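# Unfold a flat folding crate and latch its corners

## Task

Take the collapsed crate lying on the floor and erect it so that every one of its four walls stands upright and each of its four corner latches is engaged.

## Robot and tools

Robots: four identical i2rt Big YAM arms, named arm1, arm2, arm3 and arm4. Each has six revolute joints, a two-finger gripper and a camera on the wrist. Two fixed room cameras, cam_high and cam_low, also watch the work area. The arm bases sit roughly at the corners of the area: arm1 near (-0.344, +0.564), arm2 near (-0.347, -0.575), arm3 near (+0.320, +0.573) and arm4 near (+0.356, -0.566), with heights of 0.33 to 0.40 m. Each base faces along its own +x, rotated about z toward the middle. A hand reaches at most about 1.0 m from its joint1 axis.

Frames: everything is expressed in one scene frame. Its origin is on the floor and +z points up; distances are in metres. The hand point lies between the finger pads, about 1 cm behind the tips. In hand coordinates the fingers extend along +z and open and close along y. Quaternions are written w first: qw, qx, qy, qz. hand_target is the pose the hand would have at the joint targets currently held; a loaded hand may stop short of it.

Joints (absolute radians), with the tolerance that counts as done:
- joint1_rad: -2.879 to 2.879 (±0.045). Base yaw; positive is counter-clockwise seen from above; 0 points along the base's facing.
- joint2_rad: 0 to 3.141 (±0.14). Shoulder; 0 has the upper arm pointing back, and larger values lift it up and over to the front.
- joint3_rad: 0 to 3.019 (±0.09). Elbow; 0 is fully folded, larger opens it.
- joint4_rad: -1.692 to 1.57 (±0.055). Hand pitch; positive tilts the fingers up.
- joint5_rad: -1.57 to 1.57 (±0.03). Sideways hand swing; positive is toward the arm's right.
- joint6_rad: -2.094 to 2.094 (±0.035). Hand roll; positive is clockwise when viewed from behind the hand.
- gripper_m: 0 to 0.093 (±0.003). Fingertip gap in metres; each finger pad pushes with roughly 50 to 64 N.

Tool move: the arguments are arm1 to arm4, each optional, plus cameras. An arm that is not named receives nothing new. Each arm's part may hold:
- joints: a dictionary of absolute targets keyed by joint name.
- target: one list of seven numbers [x, y, z, qw, qx, qy, qz]. This is an absolute hand pose in the scene frame. The hand travels in a straight line toward it, starting from its current hand_target.
- speed: the top speed of that path in m/s, from 0.002 to 0.5, default 0.25. It is rejected unless target is also given. Rotation is capped at twice this figure in rad/s.
If target is used, joints may contain only gripper_m.

All motions in one call start together. Hand paths in the same call finish together, paced by the slowest hand. A path takes 0.5 to 10 s, and a whole action is cut off at 15 s. Each control step clamps the commanded pose to within 100 mm and 20 degrees of the measured one. Hands lag, drift and may overshoot the speed, especially near full stretch; expect errors of a centimetre or more. Paths do not avoid objects or other arms.

cameras is a list of names, or ["all"], or []. If omitted, a call with no action returns all cameras and a call with an action returns none. An unknown key or camera name makes the call invalid. A value out of range gets the call refused, and a refusal also cancels your later move, wait and finished_scene calls in the same reply.

Results: each arm's joint_positions, Joint velocities in joint order ("within noise" when it is still), joint torques in N m (positive toward larger angles; numbers 3 and 4 wrap at ±28), hand and hand_target. A "move" line reports each arm that was sent a motion as done or gives its worst status. The pictures line lists the images in their order, and images may be slightly older than the state. Arms marked "as last shown" were not commanded and repeat their earlier values. Status words:
- off_target: the joint stopped short and may still push.
- time_out: the joint ran out of time. Its targets are pulled near where it stands and it keeps pushing; on_its_own lists joints still moving by themselves, and "held at" there is a target, not a reading.
- not_followed, "joint command not followed" or "pose unreachable": a safety check held the arm back. It may keep trying until you send new targets.
- limit_stop_at_motor_heat: an overheat stop blocked the motion; resend the target.
To relieve a joint that is pushing, command it to its reported position.

Gripper readings: shut on nothing it reads 0.000 to 0.003. Gripping a hard object at full force reads up to 5 mm narrower than the object, or up to 2 mm wider on some units. A target about 5 mm below the reading at first contact gives a full-force squeeze. To release, command well above the reading.

wait: seconds from 0 to 10, plus optional cameras as in move. Nothing new is commanded and the robots continue as before.

zoom_image: camera (one of the six names) and region [x0, y0, x1, y1] in pixels, origin at top-left, at most 504 by 504. It works only on a camera in the newest images. All images are 672x504; wrist cameras are fisheye, room cameras pinhole.

read_manual: section "licences" returns the URDF licence texts and moves nothing.

finished_scene: scene, the integer number of the current scene. It ends the scene permanently, and the crate must stay set up without help.

Avoid: arms pressing hard against each other, including one gripper closing on another arm's fingers (a self-collision check exists but may act too late and does not guard fingers, gripper housings or wrist cameras); striking fixed or heavy things; dropping parts or letting them fall far; releasing parts while they move; slamming. Arms keep pushing after contact and do not stop on their own. Stretched poses, held loads and unreachable targets heat motors, and at 100 °C an arm goes limp and falls for 30 to 60 s or more. Smooth, efficient motion is preferred.

Each tool is called after "Call:" by a JSON object that holds its "name" and its "arguments".

## Session

Call:
{"name": "move", "arguments": {}}

Scene clock: 0.00 s.
Joint torques (N m): no reading
Motor temperatures (°C): arm1=[27 28 27 26 23 23 25] | arm2=[23 24 24 24 27 26 24] | arm3=[26 24 26 23 25 23 27] | arm4=[24 26 26 29 26 25 26]
Heat: arm1: hottest joint2_rad 28 °C; arm2: hottest joint5_rad 27 °C; arm3: hottest gripper 27 °C; arm4: hottest joint4_rad 29 °C.
Joint velocities: within noise
arm1.joint_positions: joint1_rad=+0.789 joint2_rad=+0.425 joint3_rad=+1.402 joint4_rad=-1.276 joint5_rad=+0.217 joint6_rad=-0.687 gripper_m=+0.09396
arm1.joint_status: not commanded
arm1.hand: x=-0.2365 y=+0.4511 z=+0.9932 quat_wxyz=(-0.418, -0.026, -0.802, +0.426) (m; scene frame)
arm1.hand_target: x=-0.2404 y=+0.4538 z=+1.0017 quat_wxyz=(-0.426, -0.027, -0.795, +0.430) (m; scene frame)
arm1.hand_status: not commanded
arm2.joint_positions: joint1_rad=-0.187 joint2_rad=+0.448 joint3_rad=+1.696 joint4_rad=-1.263 joint5_rad=+0.249 joint6_rad=-0.242 gripper_m=+0.09396
arm2.joint_status: not commanded
arm2.hand: x=-0.2825 y=-0.5188 z=+1.0983 quat_wxyz=(-0.653, +0.415, -0.579, -0.258) (m; scene frame)
arm2.hand_target: x=-0.2830 y=-0.5203 z=+1.1047 quat_wxyz=(-0.657, +0.411, -0.575, -0.261) (m; scene frame)
arm2.hand_status: not commanded
arm3.joint_positions: joint1_rad=+0.868 joint2_rad=+0.482 joint3_rad=+1.633 joint4_rad=-1.455 joint5_rad=+0.267 joint6_rad=-0.464 gripper_m=+0.09396
arm3.joint_status: not commanded
arm3.hand: x=+0.3451 y=+0.4623 z=+1.0140 quat_wxyz=(-0.385, -0.257, -0.760, +0.456) (m; scene frame)
arm3.hand_target: x=+0.3424 y=+0.4658 z=+1.0199 quat_wxyz=(-0.391, -0.257, -0.755, +0.460) (m; scene frame)
arm3.hand_status: not commanded
arm4.joint_positions: joint1_rad=-0.127 joint2_rad=+0.568 joint3_rad=+1.615 joint4_rad=-1.161 joint5_rad=+0.181 joint6_rad=-0.762 gripper_m=+0.09396
arm4.joint_status: not commanded
arm4.hand: x=+0.3738 y=-0.3903 z=+1.0285 quat_wxyz=(-0.627, +0.673, -0.321, -0.224) (m; scene frame)
arm4.hand_target: x=+0.3742 y=-0.3960 z=+1.0355 quat_wxyz=(-0.633, +0.667, -0.319, -0.228) (m; scene frame)
arm4.hand_status: not commanded
pictures: arm1_cam_wrist, arm2_cam_wrist, arm3_cam_wrist, arm4_cam_wrist, cam_high, cam_low

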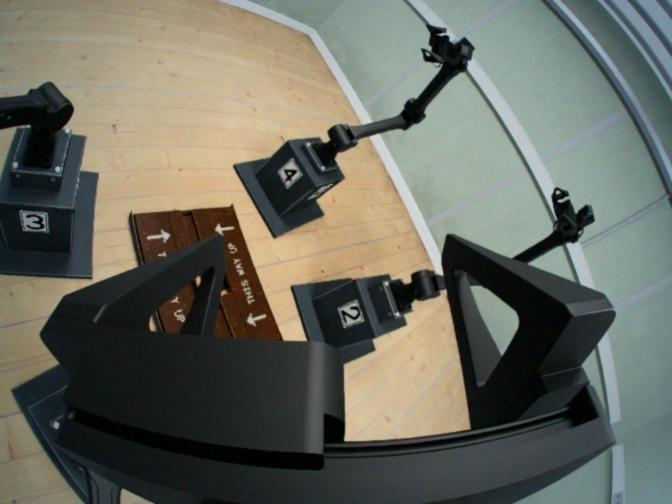

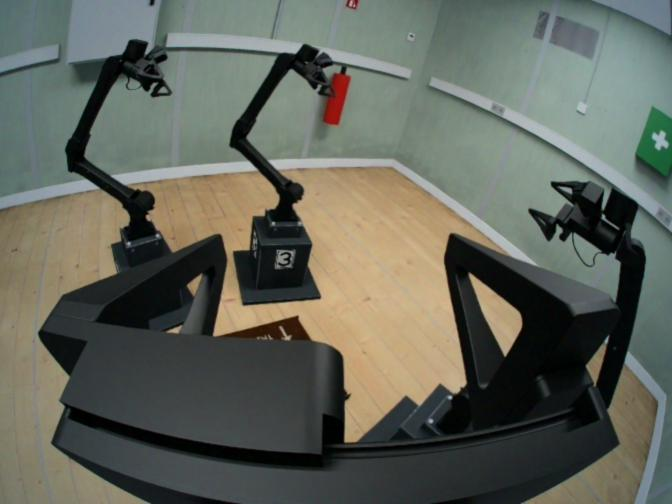

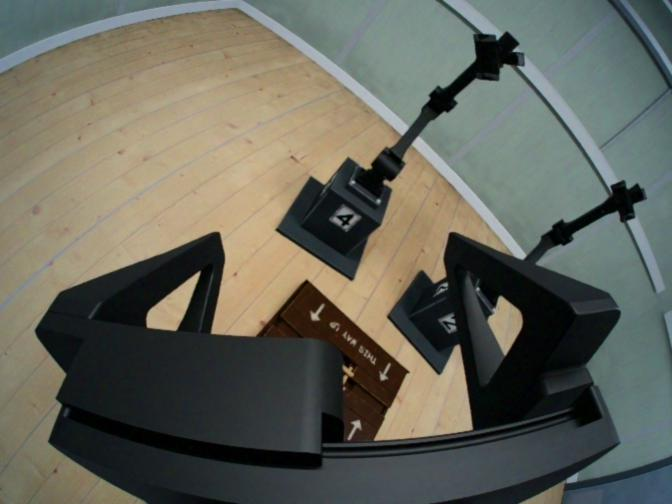

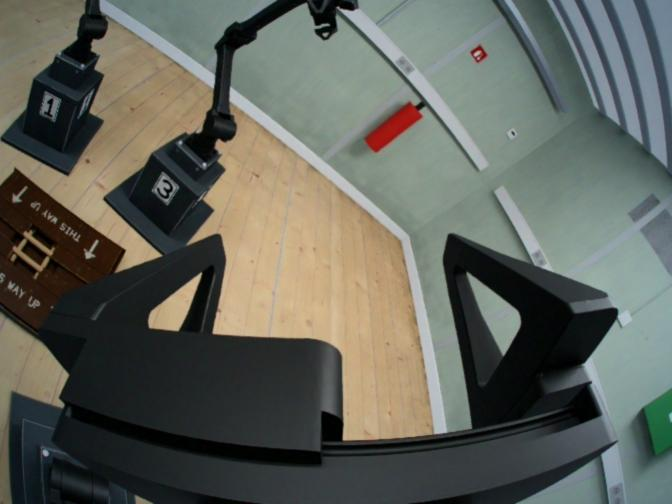

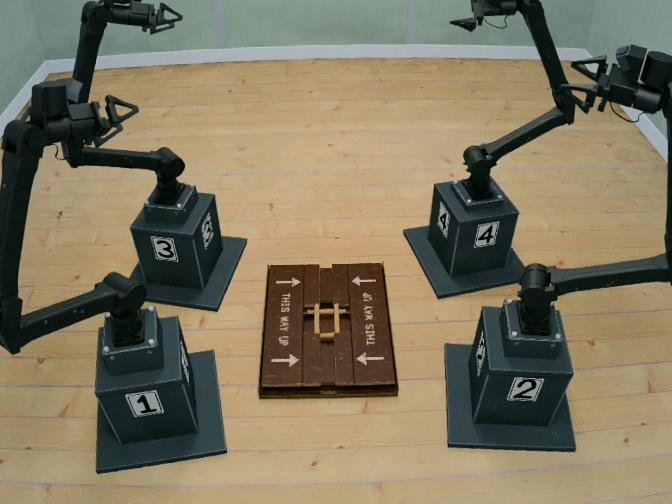

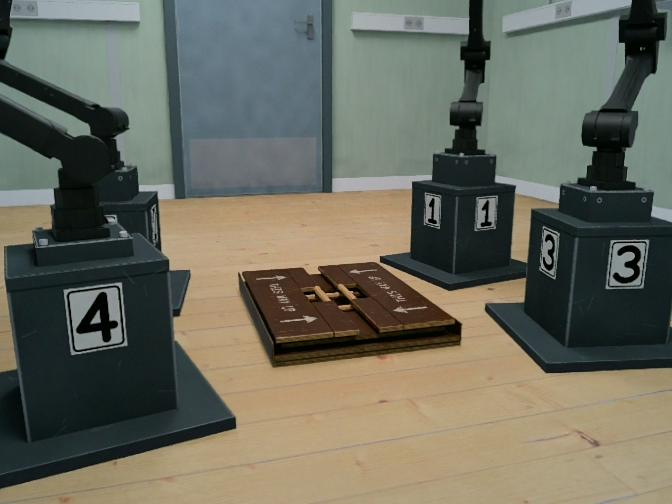

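Call:
{"name": "move", "arguments": {"arm1": {"joints":{"joint1_rad":0.39,"joint2_rad":2.36,"joint3_rad":1.63,"joint4_rad":-0.86,"joint5_rad":0,"joint6_rad":-1.0,"gripper_m":0.055}}, "arm2": {"joints":{"joint1_rad":0,"joint2_rad":1.511,"joint3_rad":0.991,"joint4_rad":-1.05,"joint5_rad":0,"joint6_rad":-0.3,"gripper_m":0.05}}, "arm3": {"joints":{"joint1_rad":0,"joint2_rad":1.511,"joint3_rad":0.991,"joint4_rad":-1.05,"joint5_rad":0,"joint6_rad":-0.3,"gripper_m":0.05}}, "arm4": {"joints":{"joint1_rad":0,"joint2_rad":1.511,"joint3_rad":0.991,"joint4_rad":-1.05,"joint5_rad":0,"joint6_rad":-0.9,"gripper_m":0.055}}, "cameras": ["arm1_cam_wrist"]}}

Scene clock: 6.33 s.
Joint torques (N m): arm1=[-1.2 -25 7.08 0.31 0.03 -0.03] | arm2=[0.79 -11.93 7.73 0.24 -0.14 -0.12] | arm3=[-1.55 -9.47 6.06 0.73 -0.02 0.14] | arm4=[2.61 -9.93 9.02 -0.23 -0.23 -0.1]
Motor temperatures (°C): arm1=[27 28 28 26 23 23 25] | arm2=[23 24 24 24 27 26 24] | arm3=[26 24 27 23 25 23 27] | arm4=[24 26 26 29 26 25 26]
Heat: arm1: hottest joint2_rad 28 °C; arm2: hottest joint5_rad 27 °C; arm3: hottest joint3_rad 27 °C; arm4: hottest joint4_rad 29 °C.
move: arm1 done; arm2 done; arm3 done; arm4 done
Joint velocities: within noise
arm1.joint_positions: joint1_rad=+0.407 joint2_rad=+2.363 joint3_rad=+1.614 joint4_rad=-0.854 joint5_rad=+0.008 joint6_rad=-0.988 gripper_m=+0.05507
arm1.joint_status: all done
arm1.hand: x=-0.0060 y=+0.0555 z=+0.2412 quat_wxyz=(+0.015, +0.004, -1.000, -0.008) (m; scene frame)
arm1.hand_target: x=-0.0077 y=+0.0495 z=+0.2395 quat_wxyz=(+0.014, +0.006, -1.000, -0.008) (m; scene frame)
arm1.hand_status: not commanded
arm2.joint_positions: joint1_rad=-0.002 joint2_rad=+1.513 joint3_rad=+0.969 joint4_rad=-1.048 joint5_rad=+0.002 joint6_rad=-0.289 gripper_m=+0.05013
arm2.joint_status: all done
arm2.hand: x=-0.2923 y=-0.1899 z=+0.4510 quat_wxyz=(+0.008, +0.759, -0.652, +0.007) (m; scene frame)
arm2.hand_target: x=-0.2955 y=-0.1805 z=+0.4547 quat_wxyz=(+0.004, +0.764, -0.645, +0.003) (m; scene frame)
arm2.hand_status: not commanded
arm3.joint_positions: joint1_rad=-0.001 joint2_rad=+1.502 joint3_rad=+0.995 joint4_rad=-1.058 joint5_rad=+0.011 joint6_rad=-0.298 gripper_m=+0.05013
arm3.joint_status: all done
arm3.hand: x=+0.2320 y=+0.1845 z=+0.4506 quat_wxyz=(+0.002, -0.678, -0.735, +0.004) (m; scene frame)
arm3.hand_target: x=+0.2297 y=+0.1862 z=+0.4412 quat_wxyz=(+0.005, -0.684, -0.730, -0.004) (m; scene frame)
arm3.hand_status: not commanded
arm4.joint_positions: joint1_rad=-0.018 joint2_rad=+1.504 joint3_rad=+0.986 joint4_rad=-1.046 joint5_rad=+0.011 joint6_rad=-0.883 gripper_m=+0.05507
arm4.joint_status: all done
arm4.hand: x=+0.2833 y=-0.1752 z=+0.4102 quat_wxyz=(-0.005, +0.969, -0.247, +0.004) (m; scene frame)
arm4.hand_target: x=+0.2794 y=-0.1756 z=+0.4052 quat_wxyz=(+0.002, +0.972, -0.234, +0.006) (m; scene frame)
arm4.hand_status: not commanded
pictures: arm1_cam_wrist

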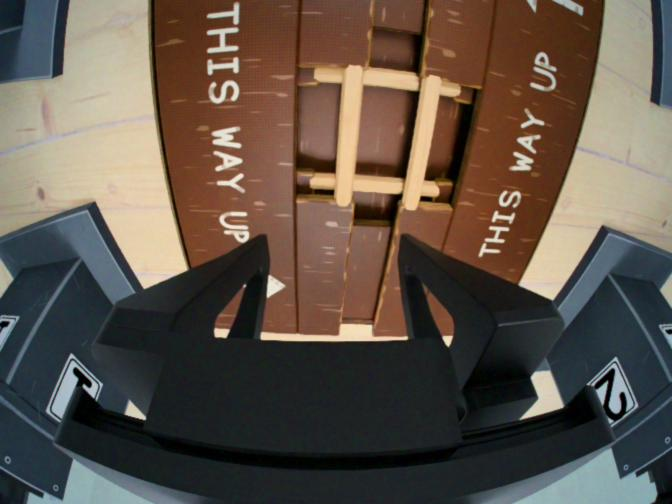

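Call:
{"name": "move", "arguments": {"arm1": {"target":[0.0,0.033,0.075,0,0,1,0],"speed":0.2}, "cameras": ["arm1_cam_wrist"]}}

Scene clock: 10.60 s.
Joint torques (N m): arm1=[-0.85 -25.11 7.38 0.83 -0.04 0.01] | arm2=[0.79 -11.99 7.73 0.23 -0.14 -0.12] | arm3=[-1.38 -9.41 6.05 0.72 -0.03 0.15] | arm4=[2.43 -9.93 9.01 -0.21 -0.23 -0.1]
Motor temperatures (°C): arm1=[27 28 28 26 23 23 25] | arm2=[23 25 24 24 27 26 24] | arm3=[26 24 27 23 25 23 27] | arm4=[24 26 27 29 26 25 26]
Heat: arm1: hottest joint2_rad 28 °C; arm2: hottest joint5_rad 27 °C; arm3: hottest joint3_rad 27 °C; arm4: hottest joint4_rad 29 °C.
move: arm1 off_target
Joint velocities: within noise
arm1.joint_positions: joint1_rad=+0.402 joint2_rad=+2.702 joint3_rad=+1.781 joint4_rad=-0.672 joint5_rad=-0.006 joint6_rad=-0.988 gripper_m=+0.05507
arm1.joint_status: not commanded
arm1.hand: x=-0.0026 y=+0.0474 z=+0.0793 quat_wxyz=(+0.007, +0.002, -1.000, -0.008) (m; scene frame)
arm1.hand_target: x=-0.0008 y=+0.0345 z=+0.0760 quat_wxyz=(+0.000, +0.000, -1.000, +0.000) (m; scene frame)
arm1.hand_status: off_target (0.015 m and 1.2 deg from the pose sent, 0.168 m and 2.1 deg at the start)
arm2, arm3, arm4: as last shown
pictures: arm1_cam_wrist

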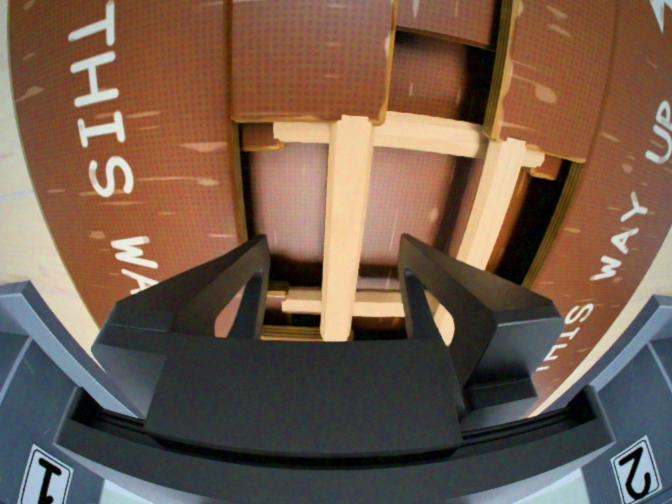

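Call:
{"name": "move", "arguments": {"arm1": {"target":[0.0,0.031,0.047,0,0,1,0],"speed":0.12}}}

Call:
{"name": "move", "arguments": {"arm1": {"joints":{"gripper_m":0.012}}, "cameras": ["arm1_cam_wrist","cam_low"]}}

Call:
{"name": "zoom_image", "arguments": {"camera": "cam_low", "region": [280, 220, 430, 340]}}

Scene clock: 13.00 s.
Joint torques (N m): arm1=[-0.67 -24.64 7.31 0.75 -0.04 -0.01] | arm2=[0.79 -11.93 7.73 0.24 -0.14 -0.12] | arm3=[-1.2 -9.23 6.12 0.66 -0.03 0.14] | arm4=[2.43 -9.93 9.01 -0.23 -0.23 -0.09]
Motor temperatures (°C): arm1=[27 29 28 26 23 23 25] | arm2=[23 25 24 24 27 26 24] | arm3=[26 24 27 23 25 23 27] | arm4=[24 26 27 29 26 25 26]
Heat: arm1: hottest joint2_rad 29 °C; arm2: hottest joint5_rad 27 °C; arm3: hottest joint3_rad 27 °C; arm4: hottest joint4_rad 29 °C.
move: arm1 off_target
Joint velocities: within noise
arm1.joint_positions: joint1_rad=+0.401 joint2_rad=+2.774 joint3_rad=+1.842 joint4_rad=-0.663 joint5_rad=-0.006 joint6_rad=-0.988 gripper_m=+0.05507
arm1.joint_status: not commanded
arm1.hand: x=-0.0021 y=+0.0445 z=+0.0498 quat_wxyz=(+0.007, +0.001, -1.000, -0.008) (m; scene frame)
arm1.hand_target: x=-0.0008 y=+0.0317 z=+0.0465 quat_wxyz=(+0.000, +0.000, -1.000, +0.000) (m; scene frame)
arm1.hand_status: off_target (0.014 m and 1.3 deg from the pose sent, 0.036 m and 1.2 deg at the start)
arm2, arm3, arm4: as last shown
pictures: none

Scene clock: 13.73 s.
Joint torques (N m): arm1=[-1.03 -25.17 7.25 0.65 0.07 0.04] | arm2=[0.73 -11.93 7.72 0.24 -0.14 -0.12] | arm3=[-1.67 -9.11 6.04 0.69 -0.03 0.12] | arm4=[2.43 -9.93 9.01 -0.21 -0.23 -0.09]
Motor temperatures (°C): arm1=[27 29 28 26 23 23 25] | arm2=[23 25 24 24 27 26 24] | arm3=[26 24 27 23 25 23 27] | arm4=[24 26 27 29 26 25 26]
Heat: arm1: hottest joint2_rad 29 °C; arm2: hottest joint5_rad 27 °C; arm3: hottest joint3_rad 27 °C; arm4: hottest joint4_rad 29 °C.
move: arm1 off_target
Joint velocities: within noise
arm1.joint_positions: joint1_rad=+0.399 joint2_rad=+2.774 joint3_rad=+1.845 joint4_rad=-0.658 joint5_rad=-0.009 joint6_rad=-0.971 gripper_m=+0.01727
arm1.joint_status: gripper_m off_target (ended at +0.01730, target +0.01200)
arm1.hand: x=-0.0009 y=+0.0419 z=+0.0505 quat_wxyz=(+0.004, -0.008, -1.000, -0.006) (m; scene frame)
arm1.hand_target: x=+0.0002 y=+0.0313 z=+0.0470 quat_wxyz=(-0.001, -0.005, -1.000, +0.000) (m; scene frame)
arm1.hand_status: not commanded
arm2, arm3, arm4: as last shown
pictures: arm1_cam_wrist, cam_low

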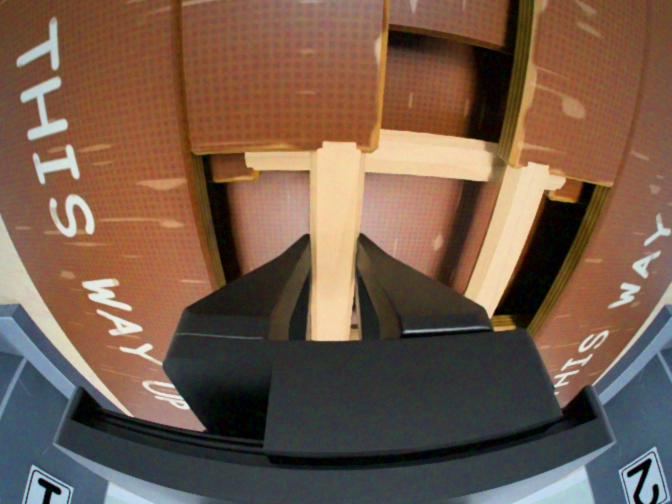

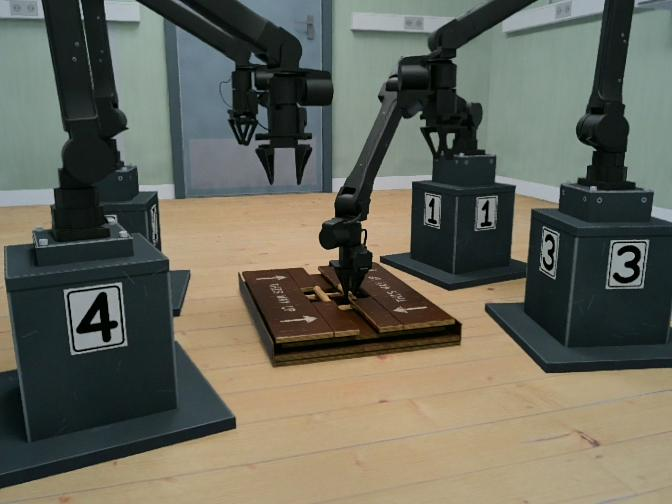

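Scaled by 3.360 from the camera's 672x504 image, which has a finer 960x720 frame.

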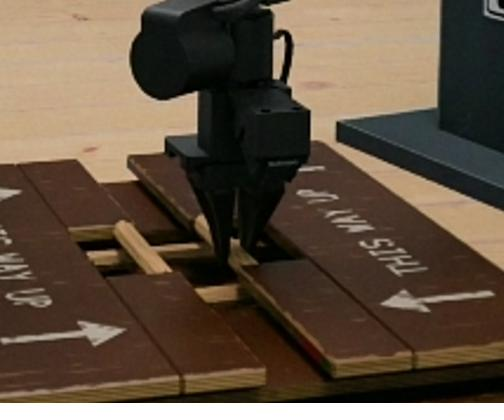

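Call:
{"name": "move", "arguments": {"arm1": {"target":[0.003,0.0435,0.120,0,0,0.9976,-0.0698],"speed":0.15}}}

Call:
{"name": "move", "arguments": {"arm1": {"target":[0.002,0.0755,0.20,0,0,0.985,-0.174],"speed":0.15}}}

Call:
{"name": "move", "arguments": {"arm1": {"target":[0.001,0.130,0.25,0,0,0.966,-0.259],"speed":0.15}}}

Call:
{"name": "move", "arguments": {"arm1": {"target":[0.0,0.1875,0.268,0,0,0.95,-0.312],"speed":0.15}, "cameras": ["cam_low","cam_high"]}}

Scene clock: 20.50 s.
Joint torques (N m): arm1=[-0.56 -30.1 3.75 -0.1 0.22 -0.03] | arm2=[0.79 -11.93 7.73 0.23 -0.14 -0.12] | arm3=[-1.55 -9.17 6.02 0.62 -0.02 0.14] | arm4=[2.43 -9.93 9.01 -0.21 -0.23 -0.1]
Motor temperatures (°C): arm1=[27 29 28 26 23 23 25] | arm2=[23 25 25 24 27 26 24] | arm3=[26 24 28 23 25 23 27] | arm4=[24 26 27 29 26 25 26]
Heat: arm1: hottest joint2_rad 29 °C; arm2: hottest joint5_rad 27 °C; arm3: hottest joint3_rad 28 °C; arm4: hottest joint4_rad 29 °C.
move: arm1 off_target
Joint velocities: within noise
arm1.joint_positions: joint1_rad=+0.422 joint2_rad=+2.620 joint3_rad=+1.632 joint4_rad=-0.474 joint5_rad=+0.068 joint6_rad=-0.951 gripper_m=+0.01728
arm1.joint_status: not commanded
arm1.hand: x=-0.0017 y=+0.0456 z=+0.0960 quat_wxyz=(-0.001, -0.008, -0.998, +0.067) (m; scene frame)
arm1.hand_target: x=+0.0041 y=+0.0416 z=+0.1188 quat_wxyz=(-0.003, +0.000, -0.997, +0.072) (m; scene frame)
arm1.hand_status: off_target (0.025 m and 1.0 deg from the pose sent, 0.070 m and 8.8 deg at the start)
arm2, arm3, arm4: as last shown
pictures: none

Scene clock: 21.90 s.
Joint torques (N m): arm1=[-0.32 -27.63 3.69 0.66 0.75 -0.08] | arm2=[0.79 -11.93 7.73 0.24 -0.14 -0.12] | arm3=[-1.73 -9.58 6.12 0.83 -0.02 0.14] | arm4=[2.43 -9.93 9.01 -0.23 -0.23 -0.1]
Motor temperatures (°C): arm1=[27 29 28 26 23 23 25] | arm2=[23 25 25 24 27 26 24] | arm3=[26 24 28 23 25 23 27] | arm4=[24 26 27 29 26 25 26]
Heat: arm1: hottest joint2_rad 29 °C; arm2: hottest joint5_rad 27 °C; arm3: hottest joint3_rad 28 °C; arm4: hottest joint4_rad 29 °C.
move: arm1 off_target
Joint velocities: within noise
arm1.joint_positions: joint1_rad=+0.494 joint2_rad=+2.376 joint3_rad=+1.321 joint4_rad=-0.267 joint5_rad=+0.192 joint6_rad=-0.899 gripper_m=+0.01668
arm1.joint_status: not commanded
arm1.hand: x=-0.0009 y=+0.0826 z=+0.1748 quat_wxyz=(+0.000, -0.008, -0.987, +0.159) (m; scene frame)
arm1.hand_target: x=+0.0028 y=+0.0755 z=+0.1990 quat_wxyz=(-0.002, +0.000, -0.985, +0.172) (m; scene frame)
arm1.hand_status: off_target (0.026 m and 2.0 deg from the pose sent, 0.108 m and 12.4 deg at the start)
arm2, arm3, arm4: as last shown
pictures: none

Scene clock: 23.17 s.
Joint torques (N m): arm1=[-0.56 -26.05 2.99 0.9 1.1 -0.02] | arm2=[0.85 -11.99 7.73 0.24 -0.13 -0.12] | arm3=[-1.08 -9.7 6.12 0.72 -0.02 0.13] | arm4=[2.43 -9.93 9.01 -0.23 -0.23 -0.09]
Motor temperatures (°C): arm1=[27 29 28 26 23 23 25] | arm2=[23 25 25 24 27 26 24] | arm3=[26 24 28 23 25 23 27] | arm4=[24 26 28 29 26 25 26]
Heat: arm1: hottest joint2_rad 29 °C; arm2: hottest joint5_rad 27 °C; arm3: hottest joint3_rad 28 °C; arm4: hottest joint4_rad 29 °C.
move: arm1 off_target
Joint velocities: within noise
arm1.joint_positions: joint1_rad=+0.602 joint2_rad=+2.214 joint3_rad=+1.074 joint4_rad=-0.078 joint5_rad=+0.333 joint6_rad=-0.845 gripper_m=+0.01668
arm1.joint_status: not commanded
arm1.hand: x=+0.0001 y=+0.1377 z=+0.2224 quat_wxyz=(+0.003, +0.001, -0.971, +0.241) (m; scene frame)
arm1.hand_target: x=+0.0003 y=+0.1301 z=+0.2490 quat_wxyz=(+0.002, +0.001, -0.966, +0.258) (m; scene frame)
arm1.hand_status: off_target (0.029 m and 2.2 deg from the pose sent, 0.089 m and 11.8 deg at the start)
arm2, arm3, arm4: as last shown
pictures: none

Scene clock: 24.27 s.
Joint torques (N m): arm1=[-0.79 -24.35 1.8 0.98 1.4 0.07] | arm2=[0.79 -11.87 7.73 0.23 -0.14 -0.12] | arm3=[-1.96 -9.35 6.06 0.66 -0.03 0.11] | arm4=[2.43 -9.93 9.02 -0.21 -0.23 -0.09]
Motor temperatures (°C): arm1=[27 29 28 26 23 23 25] | arm2=[23 25 25 24 27 26 24] | arm3=[26 24 28 23 25 23 27] | arm4=[24 26 28 29 26 25 26]
Heat: arm1: hottest joint2_rad 29 °C; arm2: hottest joint5_rad 27 °C; arm3: hottest joint3_rad 28 °C; arm4: hottest joint4_rad 29 °C.
move: arm1 off_target
Joint velocities: within noise
arm1.joint_positions: joint1_rad=+0.715 joint2_rad=+2.134 joint3_rad=+0.914 joint4_rad=+0.048 joint5_rad=+0.451 joint6_rad=-0.773 gripper_m=+0.01671
arm1.joint_status: not commanded
arm1.hand: x=+0.0009 y=+0.1914 z=+0.2433 quat_wxyz=(+0.003, +0.005, -0.956, +0.295) (m; scene frame)
arm1.hand_target: x=-0.0007 y=+0.1866 z=+0.2668 quat_wxyz=(+0.001, +0.000, -0.950, +0.312) (m; scene frame)
arm1.hand_status: off_target (0.025 m and 2.2 deg from the pose sent, 0.068 m and 8.5 deg at the start)
arm2, arm3, arm4: as last shown
pictures: cam_high, cam_low

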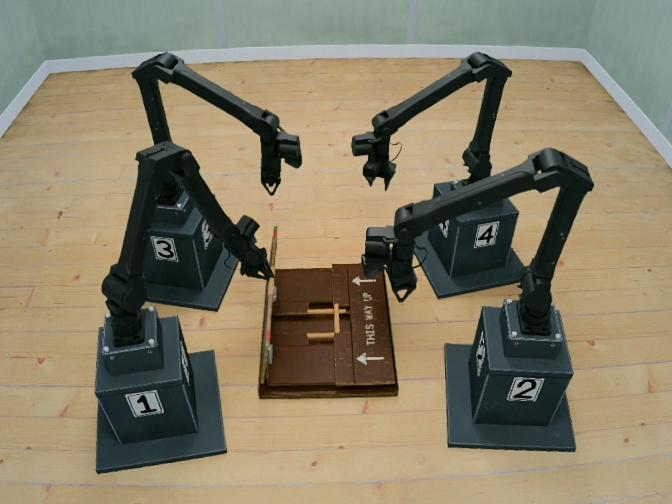

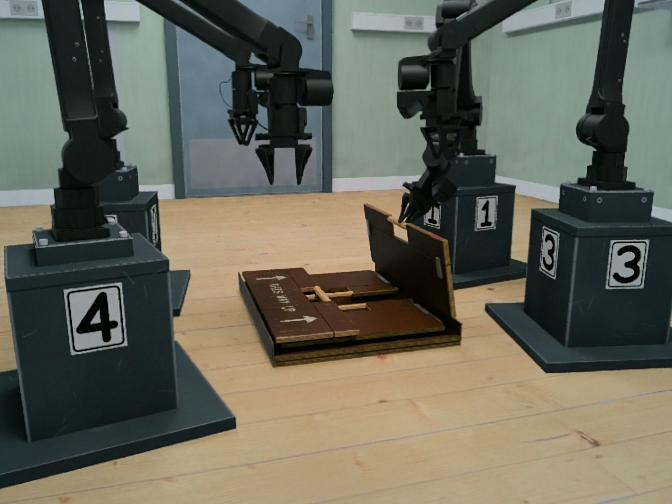

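Call:
{"name": "move", "arguments": {"arm1": {"target":[-0.001,0.248,0.272,0,0,0.95,-0.312],"speed":0.1}, "arm4": {"target":[-0.015,-0.010,0.15,0,1,0,0]}, "cameras": ["arm4_cam_wrist","cam_high"]}}

Scene clock: 27.93 s.
Joint torques (N m): arm1=[3.08 -24.35 -0.35 0.55 1.84 0.32] | arm2=[0.79 -11.87 7.72 0.21 -0.14 -0.12] | arm3=[-1.03 -9.23 6.04 0.57 -0.04 0.13] | arm4=[2.02 -21.36 10.92 -0.55 -0.2 -0.09]
Motor temperatures (°C): arm1=[27 30 28 26 24 23 25] | arm2=[23 25 25 24 27 26 24] | arm3=[26 24 28 23 25 23 27] | arm4=[24 27 28 29 26 25 26]
Heat: arm1: hottest joint2_rad 30 °C; arm2: hottest joint5_rad 27 °C; arm3: hottest joint3_rad 28 °C; arm4: hottest joint4_rad 29 °C.
move: arm1 off_target; arm4 off_target
Joint velocities: within noise
arm1.joint_positions: joint1_rad=+0.781 joint2_rad=+2.100 joint3_rad=+0.850 joint4_rad=+0.064 joint5_rad=+0.484 joint6_rad=-0.689 gripper_m=+0.01598
arm1.joint_status: not commanded
arm1.hand: x=+0.0016 y=+0.2250 z=+0.2490 quat_wxyz=(-0.004, -0.005, -0.953, +0.302) (m; scene frame)
arm1.hand_target: x=-0.0008 y=+0.2397 z=+0.2712 quat_wxyz=(-0.003, -0.003, -0.949, +0.316) (m; scene frame)
arm1.hand_status: off_target (0.033 m and 1.4 deg from the pose sent, 0.063 m and 2.2 deg at the start)
arm2.joint_positions: joint1_rad=-0.002 joint2_rad=+1.513 joint3_rad=+0.969 joint4_rad=-1.048 joint5_rad=+0.002 joint6_rad=-0.289 gripper_m=+0.05013
arm2.joint_status: not commanded
arm2.hand: x=-0.2923 y=-0.1899 z=+0.4510 quat_wxyz=(+0.008, +0.759, -0.652, +0.007) (m; scene frame)
arm2.hand_target: x=-0.2955 y=-0.1805 z=+0.4547 quat_wxyz=(+0.004, +0.764, -0.645, +0.003) (m; scene frame)
arm2.hand_status: not commanded
arm3.joint_positions: joint1_rad=-0.001 joint2_rad=+1.502 joint3_rad=+0.995 joint4_rad=-1.058 joint5_rad=+0.011 joint6_rad=-0.298 gripper_m=+0.05013
arm3.joint_status: not commanded
arm3.hand: x=+0.2320 y=+0.1845 z=+0.4506 quat_wxyz=(+0.002, -0.678, -0.735, +0.004) (m; scene frame)
arm3.hand_target: x=+0.2297 y=+0.1862 z=+0.4412 quat_wxyz=(+0.005, -0.684, -0.730, -0.004) (m; scene frame)
arm3.hand_status: not commanded
arm4.joint_positions: joint1_rad=+0.378 joint2_rad=+2.483 joint3_rad=+1.800 joint4_rad=-0.891 joint5_rad=+0.008 joint6_rad=-0.960 gripper_m=+0.05507
arm4.joint_status: not commanded
arm4.hand: x=-0.0065 y=-0.0163 z=+0.1544 quat_wxyz=(-0.001, +1.000, -0.013, +0.004) (m; scene frame)
arm4.hand_target: x=-0.0108 y=-0.0098 z=+0.1478 quat_wxyz=(-0.001, +1.000, -0.004, +0.003) (m; scene frame)
arm4.hand_status: off_target (0.011 m and 1.6 deg from the pose sent, 0.429 m and 28.6 deg at the start)
pictures: arm4_cam_wrist, cam_high

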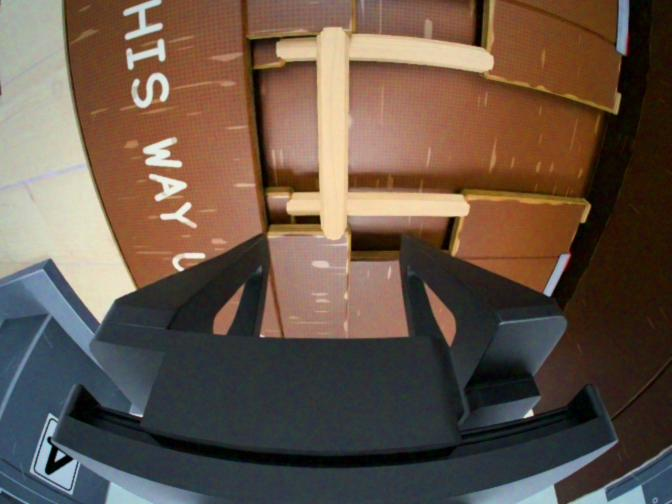

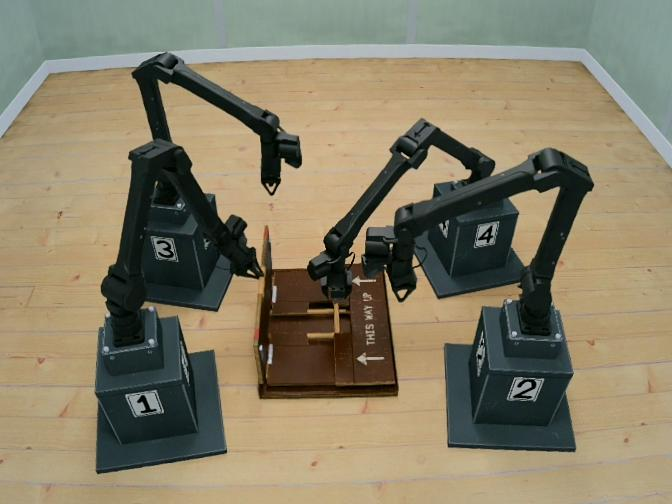

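Call:
{"name": "move", "arguments": {"arm4": {"target":[-0.030,-0.011,0.08,0,1,0,0],"speed":0.15}, "cameras": ["arm4_cam_wrist"]}}

Scene clock: 30.93 s.
Joint torques (N m): arm1=[2.43 -25 -0.24 0.36 1.87 0.29] | arm2=[0.79 -11.93 7.71 0.24 -0.14 -0.12] | arm3=[-0.85 -9.76 5.96 0.62 -0.01 0.15] | arm4=[2.32 -22.89 10.4 -0.01 -0.23 0.05]
Motor temperatures (°C): arm1=[27 30 28 26 24 23 26] | arm2=[23 25 25 24 27 26 24] | arm3=[26 24 28 23 25 23 27] | arm4=[24 27 28 29 26 25 26]
Heat: arm1: hottest joint2_rad 30 °C; arm2: hottest joint5_rad 27 °C; arm3: hottest joint3_rad 28 °C; arm4: hottest joint4_rad 29 °C.
move: arm4 off_target
Joint velocities: within noise
arm1, arm2, arm3: as last shown
arm4.joint_positions: joint1_rad=+0.402 joint2_rad=+2.638 joint3_rad=+1.899 joint4_rad=-0.850 joint5_rad=+0.002 joint6_rad=-0.960 gripper_m=+0.05507
arm4.joint_status: not commanded
arm4.hand: x=-0.0239 y=-0.0215 z=+0.0832 quat_wxyz=(+0.007, +1.000, -0.001, +0.006) (m; scene frame)
arm4.hand_target: x=-0.0337 y=-0.0145 z=+0.0802 quat_wxyz=(-0.001, +1.000, +0.004, +0.000) (m; scene frame)
arm4.hand_status: off_target (0.013 m and 1.0 deg from the pose sent, 0.078 m and 1.6 deg at the start)
pictures: arm4_cam_wrist

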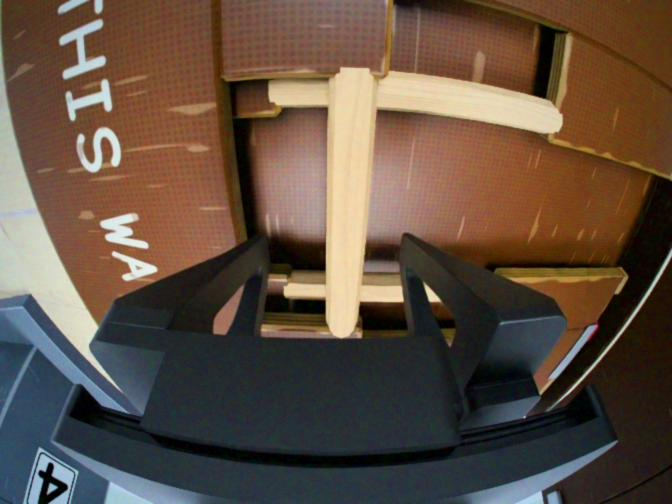

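Call:
{"name": "move", "arguments": {"arm4": {"target":[-0.032,-0.008,0.042,0,1,0,0],"speed":0.12}}}

Call:
{"name": "move", "arguments": {"arm4": {"joints":{"gripper_m":0.012}}, "cameras": ["arm4_cam_wrist"]}}

Scene clock: 33.73 s.
Joint torques (N m): arm1=[2.32 -24.64 -0.32 0.34 1.89 0.33] | arm2=[0.79 -11.93 7.73 0.24 -0.14 -0.12] | arm3=[-1.49 -9.41 6.09 0.66 -0.04 0.13] | arm4=[1.61 -22.77 10.37 0.03 -0.23 0.06]
Motor temperatures (°C): arm1=[27 30 28 26 24 23 26] | arm2=[23 25 25 24 27 26 24] | arm3=[26 24 28 23 25 23 27] | arm4=[24 27 28 29 26 25 26]
Heat: arm1: hottest joint2_rad 30 °C; arm2: hottest joint5_rad 27 °C; arm3: hottest joint3_rad 28 °C; arm4: hottest joint4_rad 29 °C.
move: arm4 off_target
Joint velocities: within noise
arm1, arm2, arm3: as last shown
arm4.joint_positions: joint1_rad=+0.396 joint2_rad=+2.720 joint3_rad=+1.968 joint4_rad=-0.833 joint5_rad=+0.002 joint6_rad=-0.960 gripper_m=+0.05507
arm4.joint_status: not commanded
arm4.hand: x=-0.0241 y=-0.0141 z=+0.0488 quat_wxyz=(+0.006, +1.000, -0.004, +0.005) (m; scene frame)
arm4.hand_target: x=-0.0283 y=-0.0061 z=+0.0422 quat_wxyz=(+0.000, +1.000, -0.003, +0.000) (m; scene frame)
arm4.hand_status: off_target (0.012 m and 1.0 deg from the pose sent, 0.044 m and 1.0 deg at the start)
pictures: none

Scene clock: 34.50 s.
Joint torques (N m): arm1=[3.19 -24 -0.12 0.46 1.5 0.34] | arm2=[0.79 -11.87 7.72 0.23 -0.14 -0.12] | arm3=[-0.85 -9.29 6.04 0.68 -0.02 0.14] | arm4=[1.67 -22.77 10.29 -0.03 -0.14 0.04]
Motor temperatures (°C): arm1=[27 30 28 26 24 23 26] | arm2=[23 25 25 24 27 26 24] | arm3=[26 24 28 23 25 23 27] | arm4=[24 27 28 29 26 25 26]
Heat: arm1: hottest joint2_rad 30 °C; arm2: hottest joint5_rad 27 °C; arm3: hottest joint3_rad 28 °C; arm4: hottest joint4_rad 29 °C.
move: arm4 off_target
Joint velocities: within noise
arm1.joint_positions: joint1_rad=+0.786 joint2_rad=+2.100 joint3_rad=+0.842 joint4_rad=+0.064 joint5_rad=+0.493 joint6_rad=-0.689 gripper_m=+0.01598
arm1.joint_status: not commanded
arm1.hand: x=-0.0015 y=+0.2281 z=+0.2481 quat_wxyz=(+0.001, -0.003, -0.953, +0.303) (m; scene frame)
arm1.hand_target: x=-0.0035 y=+0.2418 z=+0.2699 quat_wxyz=(+0.000, -0.001, -0.949, +0.314) (m; scene frame)
arm1.hand_status: not commanded
arm2, arm3: as last shown
arm4.joint_positions: joint1_rad=+0.396 joint2_rad=+2.720 joint3_rad=+1.968 joint4_rad=-0.831 joint5_rad=-0.004 joint6_rad=-0.958 gripper_m=+0.01686
arm4.joint_status: gripper_m off_target (ended at +0.01689, target +0.01200)
arm4.hand: x=-0.0252 y=-0.0144 z=+0.0488 quat_wxyz=(+0.007, +1.000, -0.005, +0.002) (m; scene frame)
arm4.hand_target: x=-0.0289 y=-0.0064 z=+0.0424 quat_wxyz=(+0.001, +1.000, -0.003, -0.002) (m; scene frame)
arm4.hand_status: not commanded
pictures: arm4_cam_wrist

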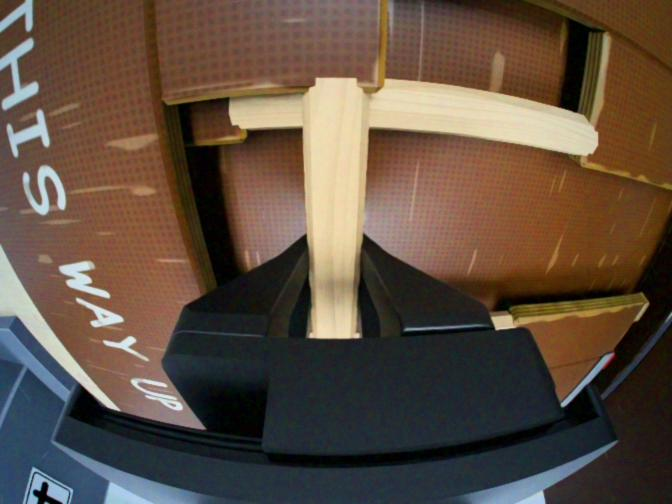

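Call:
{"name": "move", "arguments": {"arm4": {"target":[-0.029,-0.0165,0.121,-0.0698,0.9976,0,0],"speed":0.15}}}

Call:
{"name": "move", "arguments": {"arm4": {"target":[-0.028,-0.0485,0.198,-0.174,0.985,0,0],"speed":0.15}}}

Call:
{"name": "move", "arguments": {"arm4": {"target":[-0.028,-0.1025,0.250,-0.259,0.966,0,0],"speed":0.15}}}

Call:
{"name": "move", "arguments": {"arm4": {"target":[-0.027,-0.1595,0.268,-0.312,0.95,0,0],"speed":0.15}, "cameras": ["cam_low","cam_high"]}}

Call:
{"name": "move", "arguments": {"arm4": {"target":[-0.027,-0.220,0.272,-0.312,0.95,0,0],"speed":0.1}, "arm2": {"target":[-0.070,0.020,0.17,0,0.7071,-0.7071,0]}, "cameras": ["arm2_cam_wrist","cam_low","cam_high"]}}

Scene clock: 39.87 s.
Joint torques (N m): arm1=[2.32 -24.53 -0.02 0.49 1.51 0.3] | arm2=[0.85 -11.93 7.73 0.21 -0.14 -0.12] | arm3=[-1.55 -9.76 6.01 0.66 -0.02 0.14] | arm4=[2.37 -27.93 5.93 -1.01 -0.08 0.06]
Motor temperatures (°C): arm1=[27 30 28 26 25 23 26] | arm2=[23 25 25 24 27 26 24] | arm3=[26 25 29 23 25 23 27] | arm4=[24 28 28 29 26 25 26]
Heat: arm1: hottest joint2_rad 30 °C; arm2: hottest joint5_rad 27 °C; arm3: hottest joint3_rad 29 °C; arm4: hottest joint4_rad 29 °C.
move: arm4 off_target
Joint velocities: within noise
arm1, arm2, arm3: as last shown
arm4.joint_positions: joint1_rad=+0.421 joint2_rad=+2.568 joint3_rad=+1.764 joint4_rad=-0.655 joint5_rad=+0.086 joint6_rad=-0.938 gripper_m=+0.01687
arm4.joint_status: not commanded
arm4.hand: x=-0.0249 y=-0.0160 z=+0.0921 quat_wxyz=(-0.070, +0.998, -0.005, +0.002) (m; scene frame)
arm4.hand_target: x=-0.0321 y=-0.0158 z=+0.1193 quat_wxyz=(-0.074, +0.997, +0.002, -0.001) (m; scene frame)
arm4.hand_status: off_target (0.029 m and 0.6 deg from the pose sent, 0.072 m and 8.8 deg at the start)
pictures: none

Scene clock: 41.23 s.
Joint torques (N m): arm1=[2.02 -24.35 -0.21 0.4 1.53 0.28] | arm2=[0.85 -11.93 7.75 0.23 -0.14 -0.12] | arm3=[-0.85 -9.64 6 0.73 -0.04 0.13] | arm4=[2.32 -25.7 6.01 -0.17 0.11 -0.01]
Motor temperatures (°C): arm1=[27 30 28 26 25 23 26] | arm2=[23 25 25 24 27 26 24] | arm3=[26 25 29 23 25 23 27] | arm4=[24 28 28 29 26 25 27]
Heat: arm1: hottest joint2_rad 30 °C; arm2: hottest joint5_rad 27 °C; arm3: hottest joint3_rad 29 °C; arm4: hottest joint4_rad 29 °C.
move: arm4 off_target
Joint velocities: within noise
arm1, arm2, arm3: as last shown
arm4.joint_positions: joint1_rad=+0.487 joint2_rad=+2.320 joint3_rad=+1.463 joint4_rad=-0.463 joint5_rad=+0.211 joint6_rad=-0.890 gripper_m=+0.01615
arm4.joint_status: not commanded
arm4.hand: x=-0.0254 y=-0.0508 z=+0.1707 quat_wxyz=(-0.162, +0.987, -0.006, +0.002) (m; scene frame)
arm4.hand_target: x=-0.0315 y=-0.0498 z=+0.1973 quat_wxyz=(-0.172, +0.985, +0.002, -0.004) (m; scene frame)
arm4.hand_status: off_target (0.027 m and 1.6 deg from the pose sent, 0.111 m and 12.0 deg at the start)
pictures: none

Scene clock: 42.50 s.
Joint torques (N m): arm1=[2.08 -24.41 -0.1 0.49 1.5 0.31] | arm2=[0.79 -11.99 7.72 0.24 -0.13 -0.12] | arm3=[-1.44 -9.17 6.05 0.8 -0.01 0.12] | arm4=[1.96 -24.29 5.59 -0.27 0.5 -0.07]
Motor temperatures (°C): arm1=[27 30 28 26 25 23 26] | arm2=[23 25 25 24 27 26 24] | arm3=[26 25 29 23 25 23 27] | arm4=[24 28 28 29 26 25 27]
Heat: arm1: hottest joint2_rad 30 °C; arm2: hottest joint5_rad 27 °C; arm3: hottest joint3_rad 29 °C; arm4: hottest joint4_rad 29 °C.
move: arm4 off_target
Joint velocities: within noise
arm1, arm2, arm3: as last shown
arm4.joint_positions: joint1_rad=+0.585 joint2_rad=+2.147 joint3_rad=+1.218 joint4_rad=-0.287 joint5_rad=+0.352 joint6_rad=-0.831 gripper_m=+0.01620
arm4.joint_status: not commanded
arm4.hand: x=-0.0262 y=-0.1048 z=+0.2170 quat_wxyz=(-0.245, +0.970, -0.006, +0.003) (m; scene frame)
arm4.hand_target: x=-0.0285 y=-0.1016 z=+0.2488 quat_wxyz=(-0.259, +0.966, +0.001, -0.001) (m; scene frame)
arm4.hand_status: off_target (0.033 m and 1.9 deg from the pose sent, 0.095 m and 11.4 deg at the start)
pictures: none

Scene clock: 43.57 s.
Joint torques (N m): arm1=[2.02 -24.64 -0.21 0.42 1.49 0.3] | arm2=[0.85 -11.99 7.72 0.23 -0.13 -0.12] | arm3=[-1.2 -9.64 6.08 0.81 0 0.11] | arm4=[1.79 -22.53 4.97 0.06 1.02 -0.11]
Motor temperatures (°C): arm1=[27 30 28 26 25 23 26] | arm2=[23 25 25 24 27 26 24] | arm3=[26 25 29 23 25 23 27] | arm4=[24 28 28 29 26 25 27]
Heat: arm1: hottest joint2_rad 30 °C; arm2: hottest joint5_rad 27 °C; arm3: hottest joint3_rad 29 °C; arm4: hottest joint4_rad 29 °C.
move: arm4 off_target
Joint velocities: within noise
arm1, arm2, arm3: as last shown
arm1.joint_positions: joint1_rad=+0.786 joint2_rad=+2.100 joint3_rad=+0.842 joint4_rad=+0.064 joint5_rad=+0.493 joint6_rad=-0.687 gripper_m=+0.01598
arm1.hand_target: x=-0.0035 y=+0.2418 z=+0.2698 quat_wxyz=(-0.001, -0.002, -0.949, +0.314) (m; scene frame)
arm4.joint_positions: joint1_rad=+0.692 joint2_rad=+2.050 joint3_rad=+1.047 joint4_rad=-0.178 joint5_rad=+0.459 joint6_rad=-0.754 gripper_m=+0.01628
arm4.joint_status: not commanded
arm4.hand: x=-0.0264 y=-0.1638 z=+0.2350 quat_wxyz=(-0.292, +0.956, -0.004, +0.003) (m; scene frame)
arm4.hand_target: x=-0.0265 y=-0.1591 z=+0.2660 quat_wxyz=(-0.312, +0.950, +0.000, +0.001) (m; scene frame)
arm4.hand_status: off_target (0.033 m and 2.4 deg from the pose sent, 0.075 m and 8.1 deg at the start)
pictures: cam_high, cam_low

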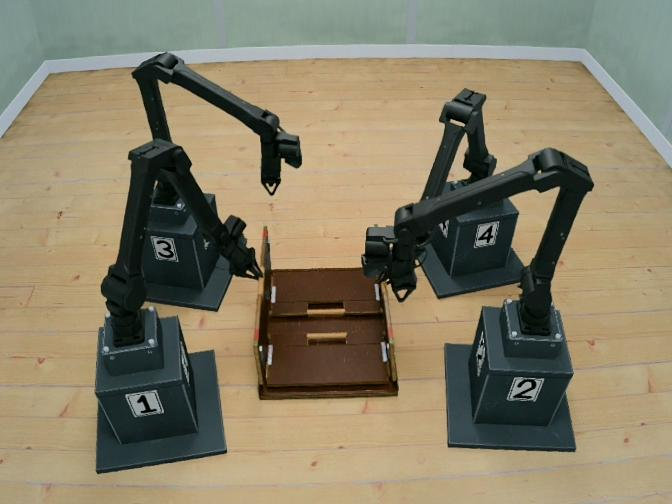

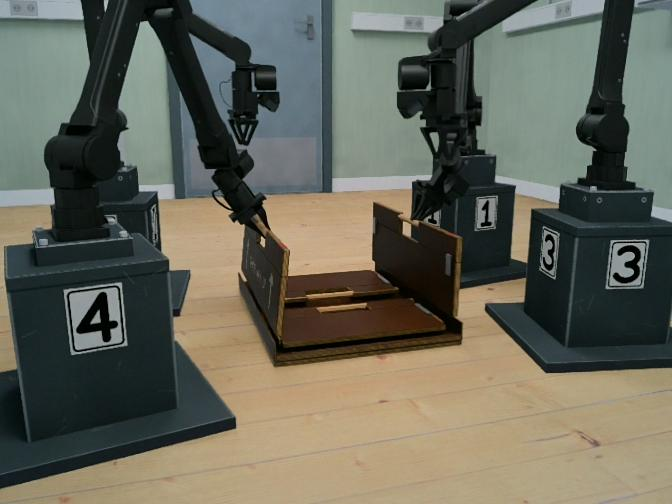

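Scene clock: 46.23 s.
Joint torques (N m): arm1=[2.49 -25.05 0.17 0.35 1.08 0.3] | arm2=[-0.26 -24.47 7.79 0.06 -0.15 -0.12] | arm3=[-0.56 -9.11 6.11 0.72 0 0.12] | arm4=[5.48 -24.12 1.78 -1.07 1.09 0.53]
Motor temperatures (°C): arm1=[27 30 28 26 25 23 26] | arm2=[23 25 26 24 27 26 24] | arm3=[26 25 29 23 25 23 27] | arm4=[24 29 28 29 27 25 27]
Heat: arm1: hottest joint2_rad 30 °C; arm2: hottest joint5_rad 27 °C; arm3: hottest joint3_rad 29 °C; arm4: hottest joint2_rad 29 °C.
move: arm2 off_target; arm4 off_target
Joint velocities: within noise
arm1.joint_positions: joint1_rad=+0.786 joint2_rad=+2.099 joint3_rad=+0.838 joint4_rad=+0.064 joint5_rad=+0.504 joint6_rad=-0.689 gripper_m=+0.01594
arm1.joint_status: not commanded
arm1.hand: x=-0.0046 y=+0.2281 z=+0.2487 quat_wxyz=(+0.006, -0.003, -0.952, +0.307) (m; scene frame)
arm1.hand_target: x=-0.0032 y=+0.2414 z=+0.2702 quat_wxyz=(-0.001, -0.001, -0.949, +0.315) (m; scene frame)
arm1.hand_status: not commanded
arm2.joint_positions: joint1_rad=-0.298 joint2_rad=+2.532 joint3_rad=+1.760 joint4_rad=-0.824 joint5_rad=-0.002 joint6_rad=-0.418 gripper_m=+0.05013
arm2.joint_status: not commanded
arm2.hand: x=-0.0778 y=+0.0045 z=+0.1621 quat_wxyz=(+0.012, +0.701, -0.713, +0.003) (m; scene frame)
arm2.hand_target: x=-0.0715 y=+0.0172 z=+0.1683 quat_wxyz=(+0.002, +0.704, -0.710, -0.002) (m; scene frame)
arm2.hand_status: off_target (0.019 m and 1.7 deg from the pose sent, 0.415 m and 8.8 deg at the start)
arm3.joint_positions: joint1_rad=-0.001 joint2_rad=+1.502 joint3_rad=+0.995 joint4_rad=-1.058 joint5_rad=+0.011 joint6_rad=-0.298 gripper_m=+0.05013
arm3.joint_status: not commanded
arm3.hand: x=+0.2320 y=+0.1845 z=+0.4506 quat_wxyz=(+0.002, -0.678, -0.735, +0.004) (m; scene frame)
arm3.hand_target: x=+0.2297 y=+0.1862 z=+0.4412 quat_wxyz=(+0.005, -0.684, -0.730, -0.004) (m; scene frame)
arm3.hand_status: not commanded
arm4.joint_positions: joint1_rad=+0.734 joint2_rad=+2.021 joint3_rad=+0.987 joint4_rad=-0.158 joint5_rad=+0.494 joint6_rad=-0.717 gripper_m=+0.01628
arm4.joint_status: not commanded
arm4.hand: x=-0.0216 y=-0.1887 z=+0.2372 quat_wxyz=(-0.302, +0.953, -0.004, +0.007) (m; scene frame)
arm4.hand_target: x=-0.0242 y=-0.2123 z=+0.2684 quat_wxyz=(-0.313, +0.950, -0.001, +0.001) (m; scene frame)
arm4.hand_status: off_target (0.047 m and 1.5 deg from the pose sent, 0.067 m and 2.4 deg at the start)
pictures: arm2_cam_wrist, cam_high, cam_low

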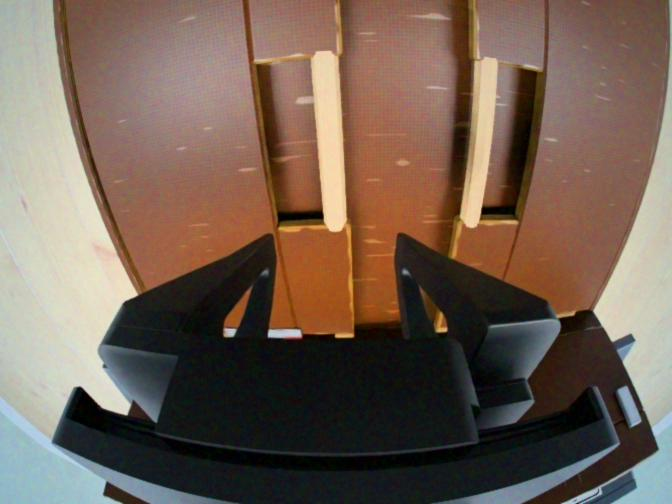

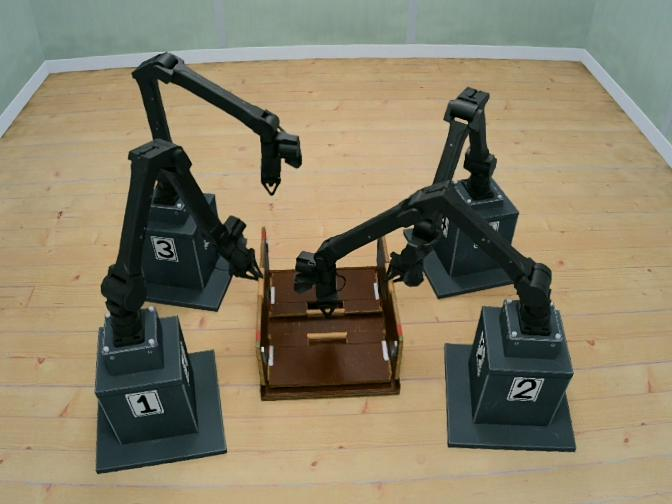

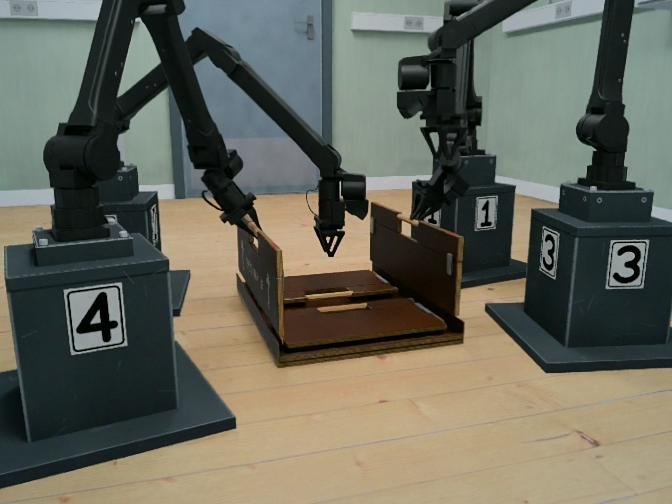

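Call:
{"name": "move", "arguments": {"cameras": ["arm4_cam_wrist","cam_low"]}}

Call:
{"name": "zoom_image", "arguments": {"camera": "cam_low", "region": [190, 130, 480, 380]}}

Scene clock: 48.47 s.
Joint torques (N m): arm1=[2.37 -24.12 0.32 0.5 1.09 0.34] | arm2=[-0.21 -24.53 7.8 -0.05 -0.15 -0.13] | arm3=[-1.67 -9.41 5.94 0.68 -0.01 0.11] | arm4=[5.48 -24.12 1.8 -1.07 1.09 0.53]
Motor temperatures (°C): arm1=[27 31 28 26 25 23 26] | arm2=[23 25 26 24 27 26 24] | arm3=[26 25 29 23 25 23 27] | arm4=[24 29 28 29 27 25 27]
Heat: arm1: hottest joint2_rad 31 °C; arm2: hottest joint5_rad 27 °C; arm3: hottest joint3_rad 29 °C; arm4: hottest joint2_rad 29 °C.
Joint velocities: within noise
arm1.joint_positions: joint1_rad=+0.786 joint2_rad=+2.099 joint3_rad=+0.838 joint4_rad=+0.064 joint5_rad=+0.504 joint6_rad=-0.689 gripper_m=+0.01594
arm1.joint_status: not commanded
arm1.hand: x=-0.0046 y=+0.2281 z=+0.2487 quat_wxyz=(+0.006, -0.003, -0.952, +0.307) (m; scene frame)
arm1.hand_target: x=-0.0032 y=+0.2414 z=+0.2702 quat_wxyz=(-0.001, -0.001, -0.949, +0.315) (m; scene frame)
arm1.hand_status: not commanded
arm2.joint_positions: joint1_rad=-0.295 joint2_rad=+2.532 joint3_rad=+1.760 joint4_rad=-0.824 joint5_rad=-0.002 joint6_rad=-0.418 gripper_m=+0.05013
arm2.joint_status: not commanded
arm2.hand: x=-0.0796 y=+0.0053 z=+0.1621 quat_wxyz=(+0.012, +0.703, -0.712, +0.003) (m; scene frame)
arm2.hand_target: x=-0.0733 y=+0.0181 z=+0.1683 quat_wxyz=(+0.002, +0.705, -0.709, -0.002) (m; scene frame)
arm2.hand_status: off_target (0.019 m and 1.6 deg from the pose sent, 0.415 m and 8.8 deg at the start)
arm3.joint_positions: joint1_rad=-0.001 joint2_rad=+1.502 joint3_rad=+0.995 joint4_rad=-1.058 joint5_rad=+0.011 joint6_rad=-0.298 gripper_m=+0.05013
arm3.joint_status: not commanded
arm3.hand: x=+0.2320 y=+0.1845 z=+0.4506 quat_wxyz=(+0.002, -0.678, -0.735, +0.004) (m; scene frame)
arm3.hand_target: x=+0.2297 y=+0.1862 z=+0.4412 quat_wxyz=(+0.005, -0.684, -0.730, -0.004) (m; scene frame)
arm3.hand_status: not commanded
arm4.joint_positions: joint1_rad=+0.734 joint2_rad=+2.021 joint3_rad=+0.987 joint4_rad=-0.158 joint5_rad=+0.494 joint6_rad=-0.717 gripper_m=+0.01628
arm4.joint_status: not commanded
arm4.hand: x=-0.0216 y=-0.1887 z=+0.2372 quat_wxyz=(-0.302, +0.953, -0.004, +0.007) (m; scene frame)
arm4.hand_target: x=-0.0242 y=-0.2123 z=+0.2684 quat_wxyz=(-0.313, +0.950, -0.001, +0.001) (m; scene frame)
arm4.hand_status: off_target (0.047 m and 1.5 deg from the pose sent, 0.067 m and 2.4 deg at the start)
pictures: arm4_cam_wrist, cam_low

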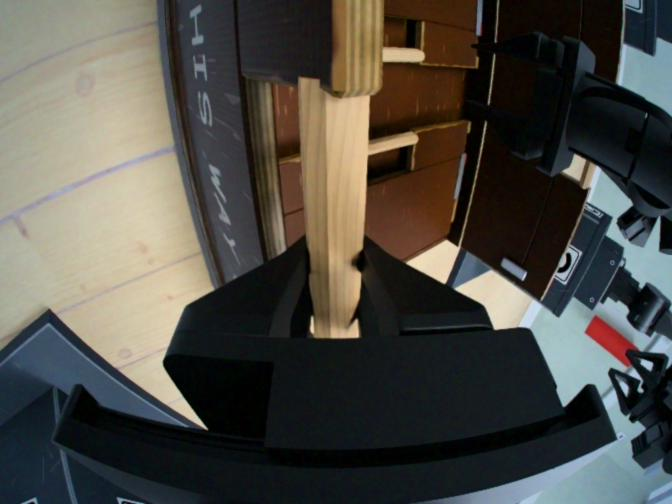

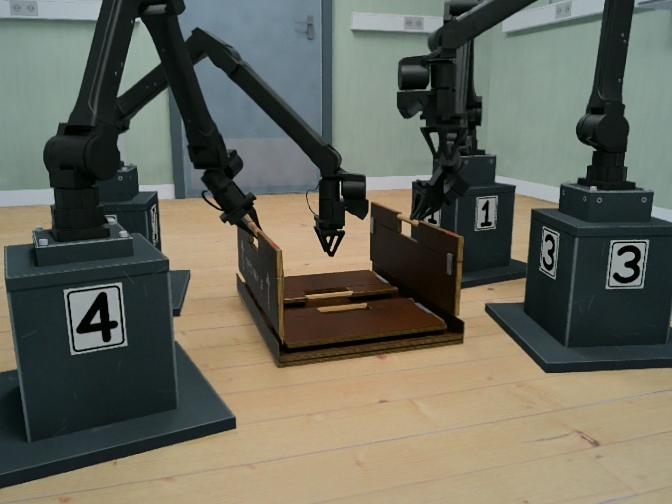

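Scaled by 1.738 from the camera's 672x504 image, which has a finer 960x720 frame.

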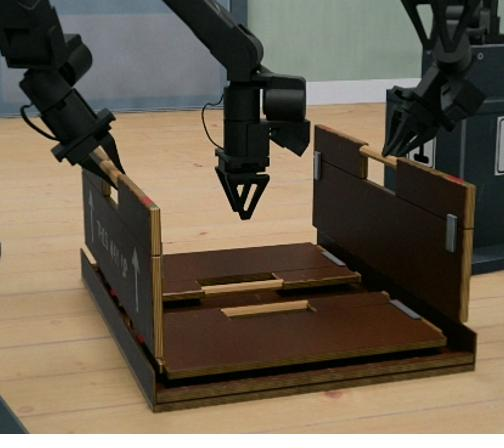

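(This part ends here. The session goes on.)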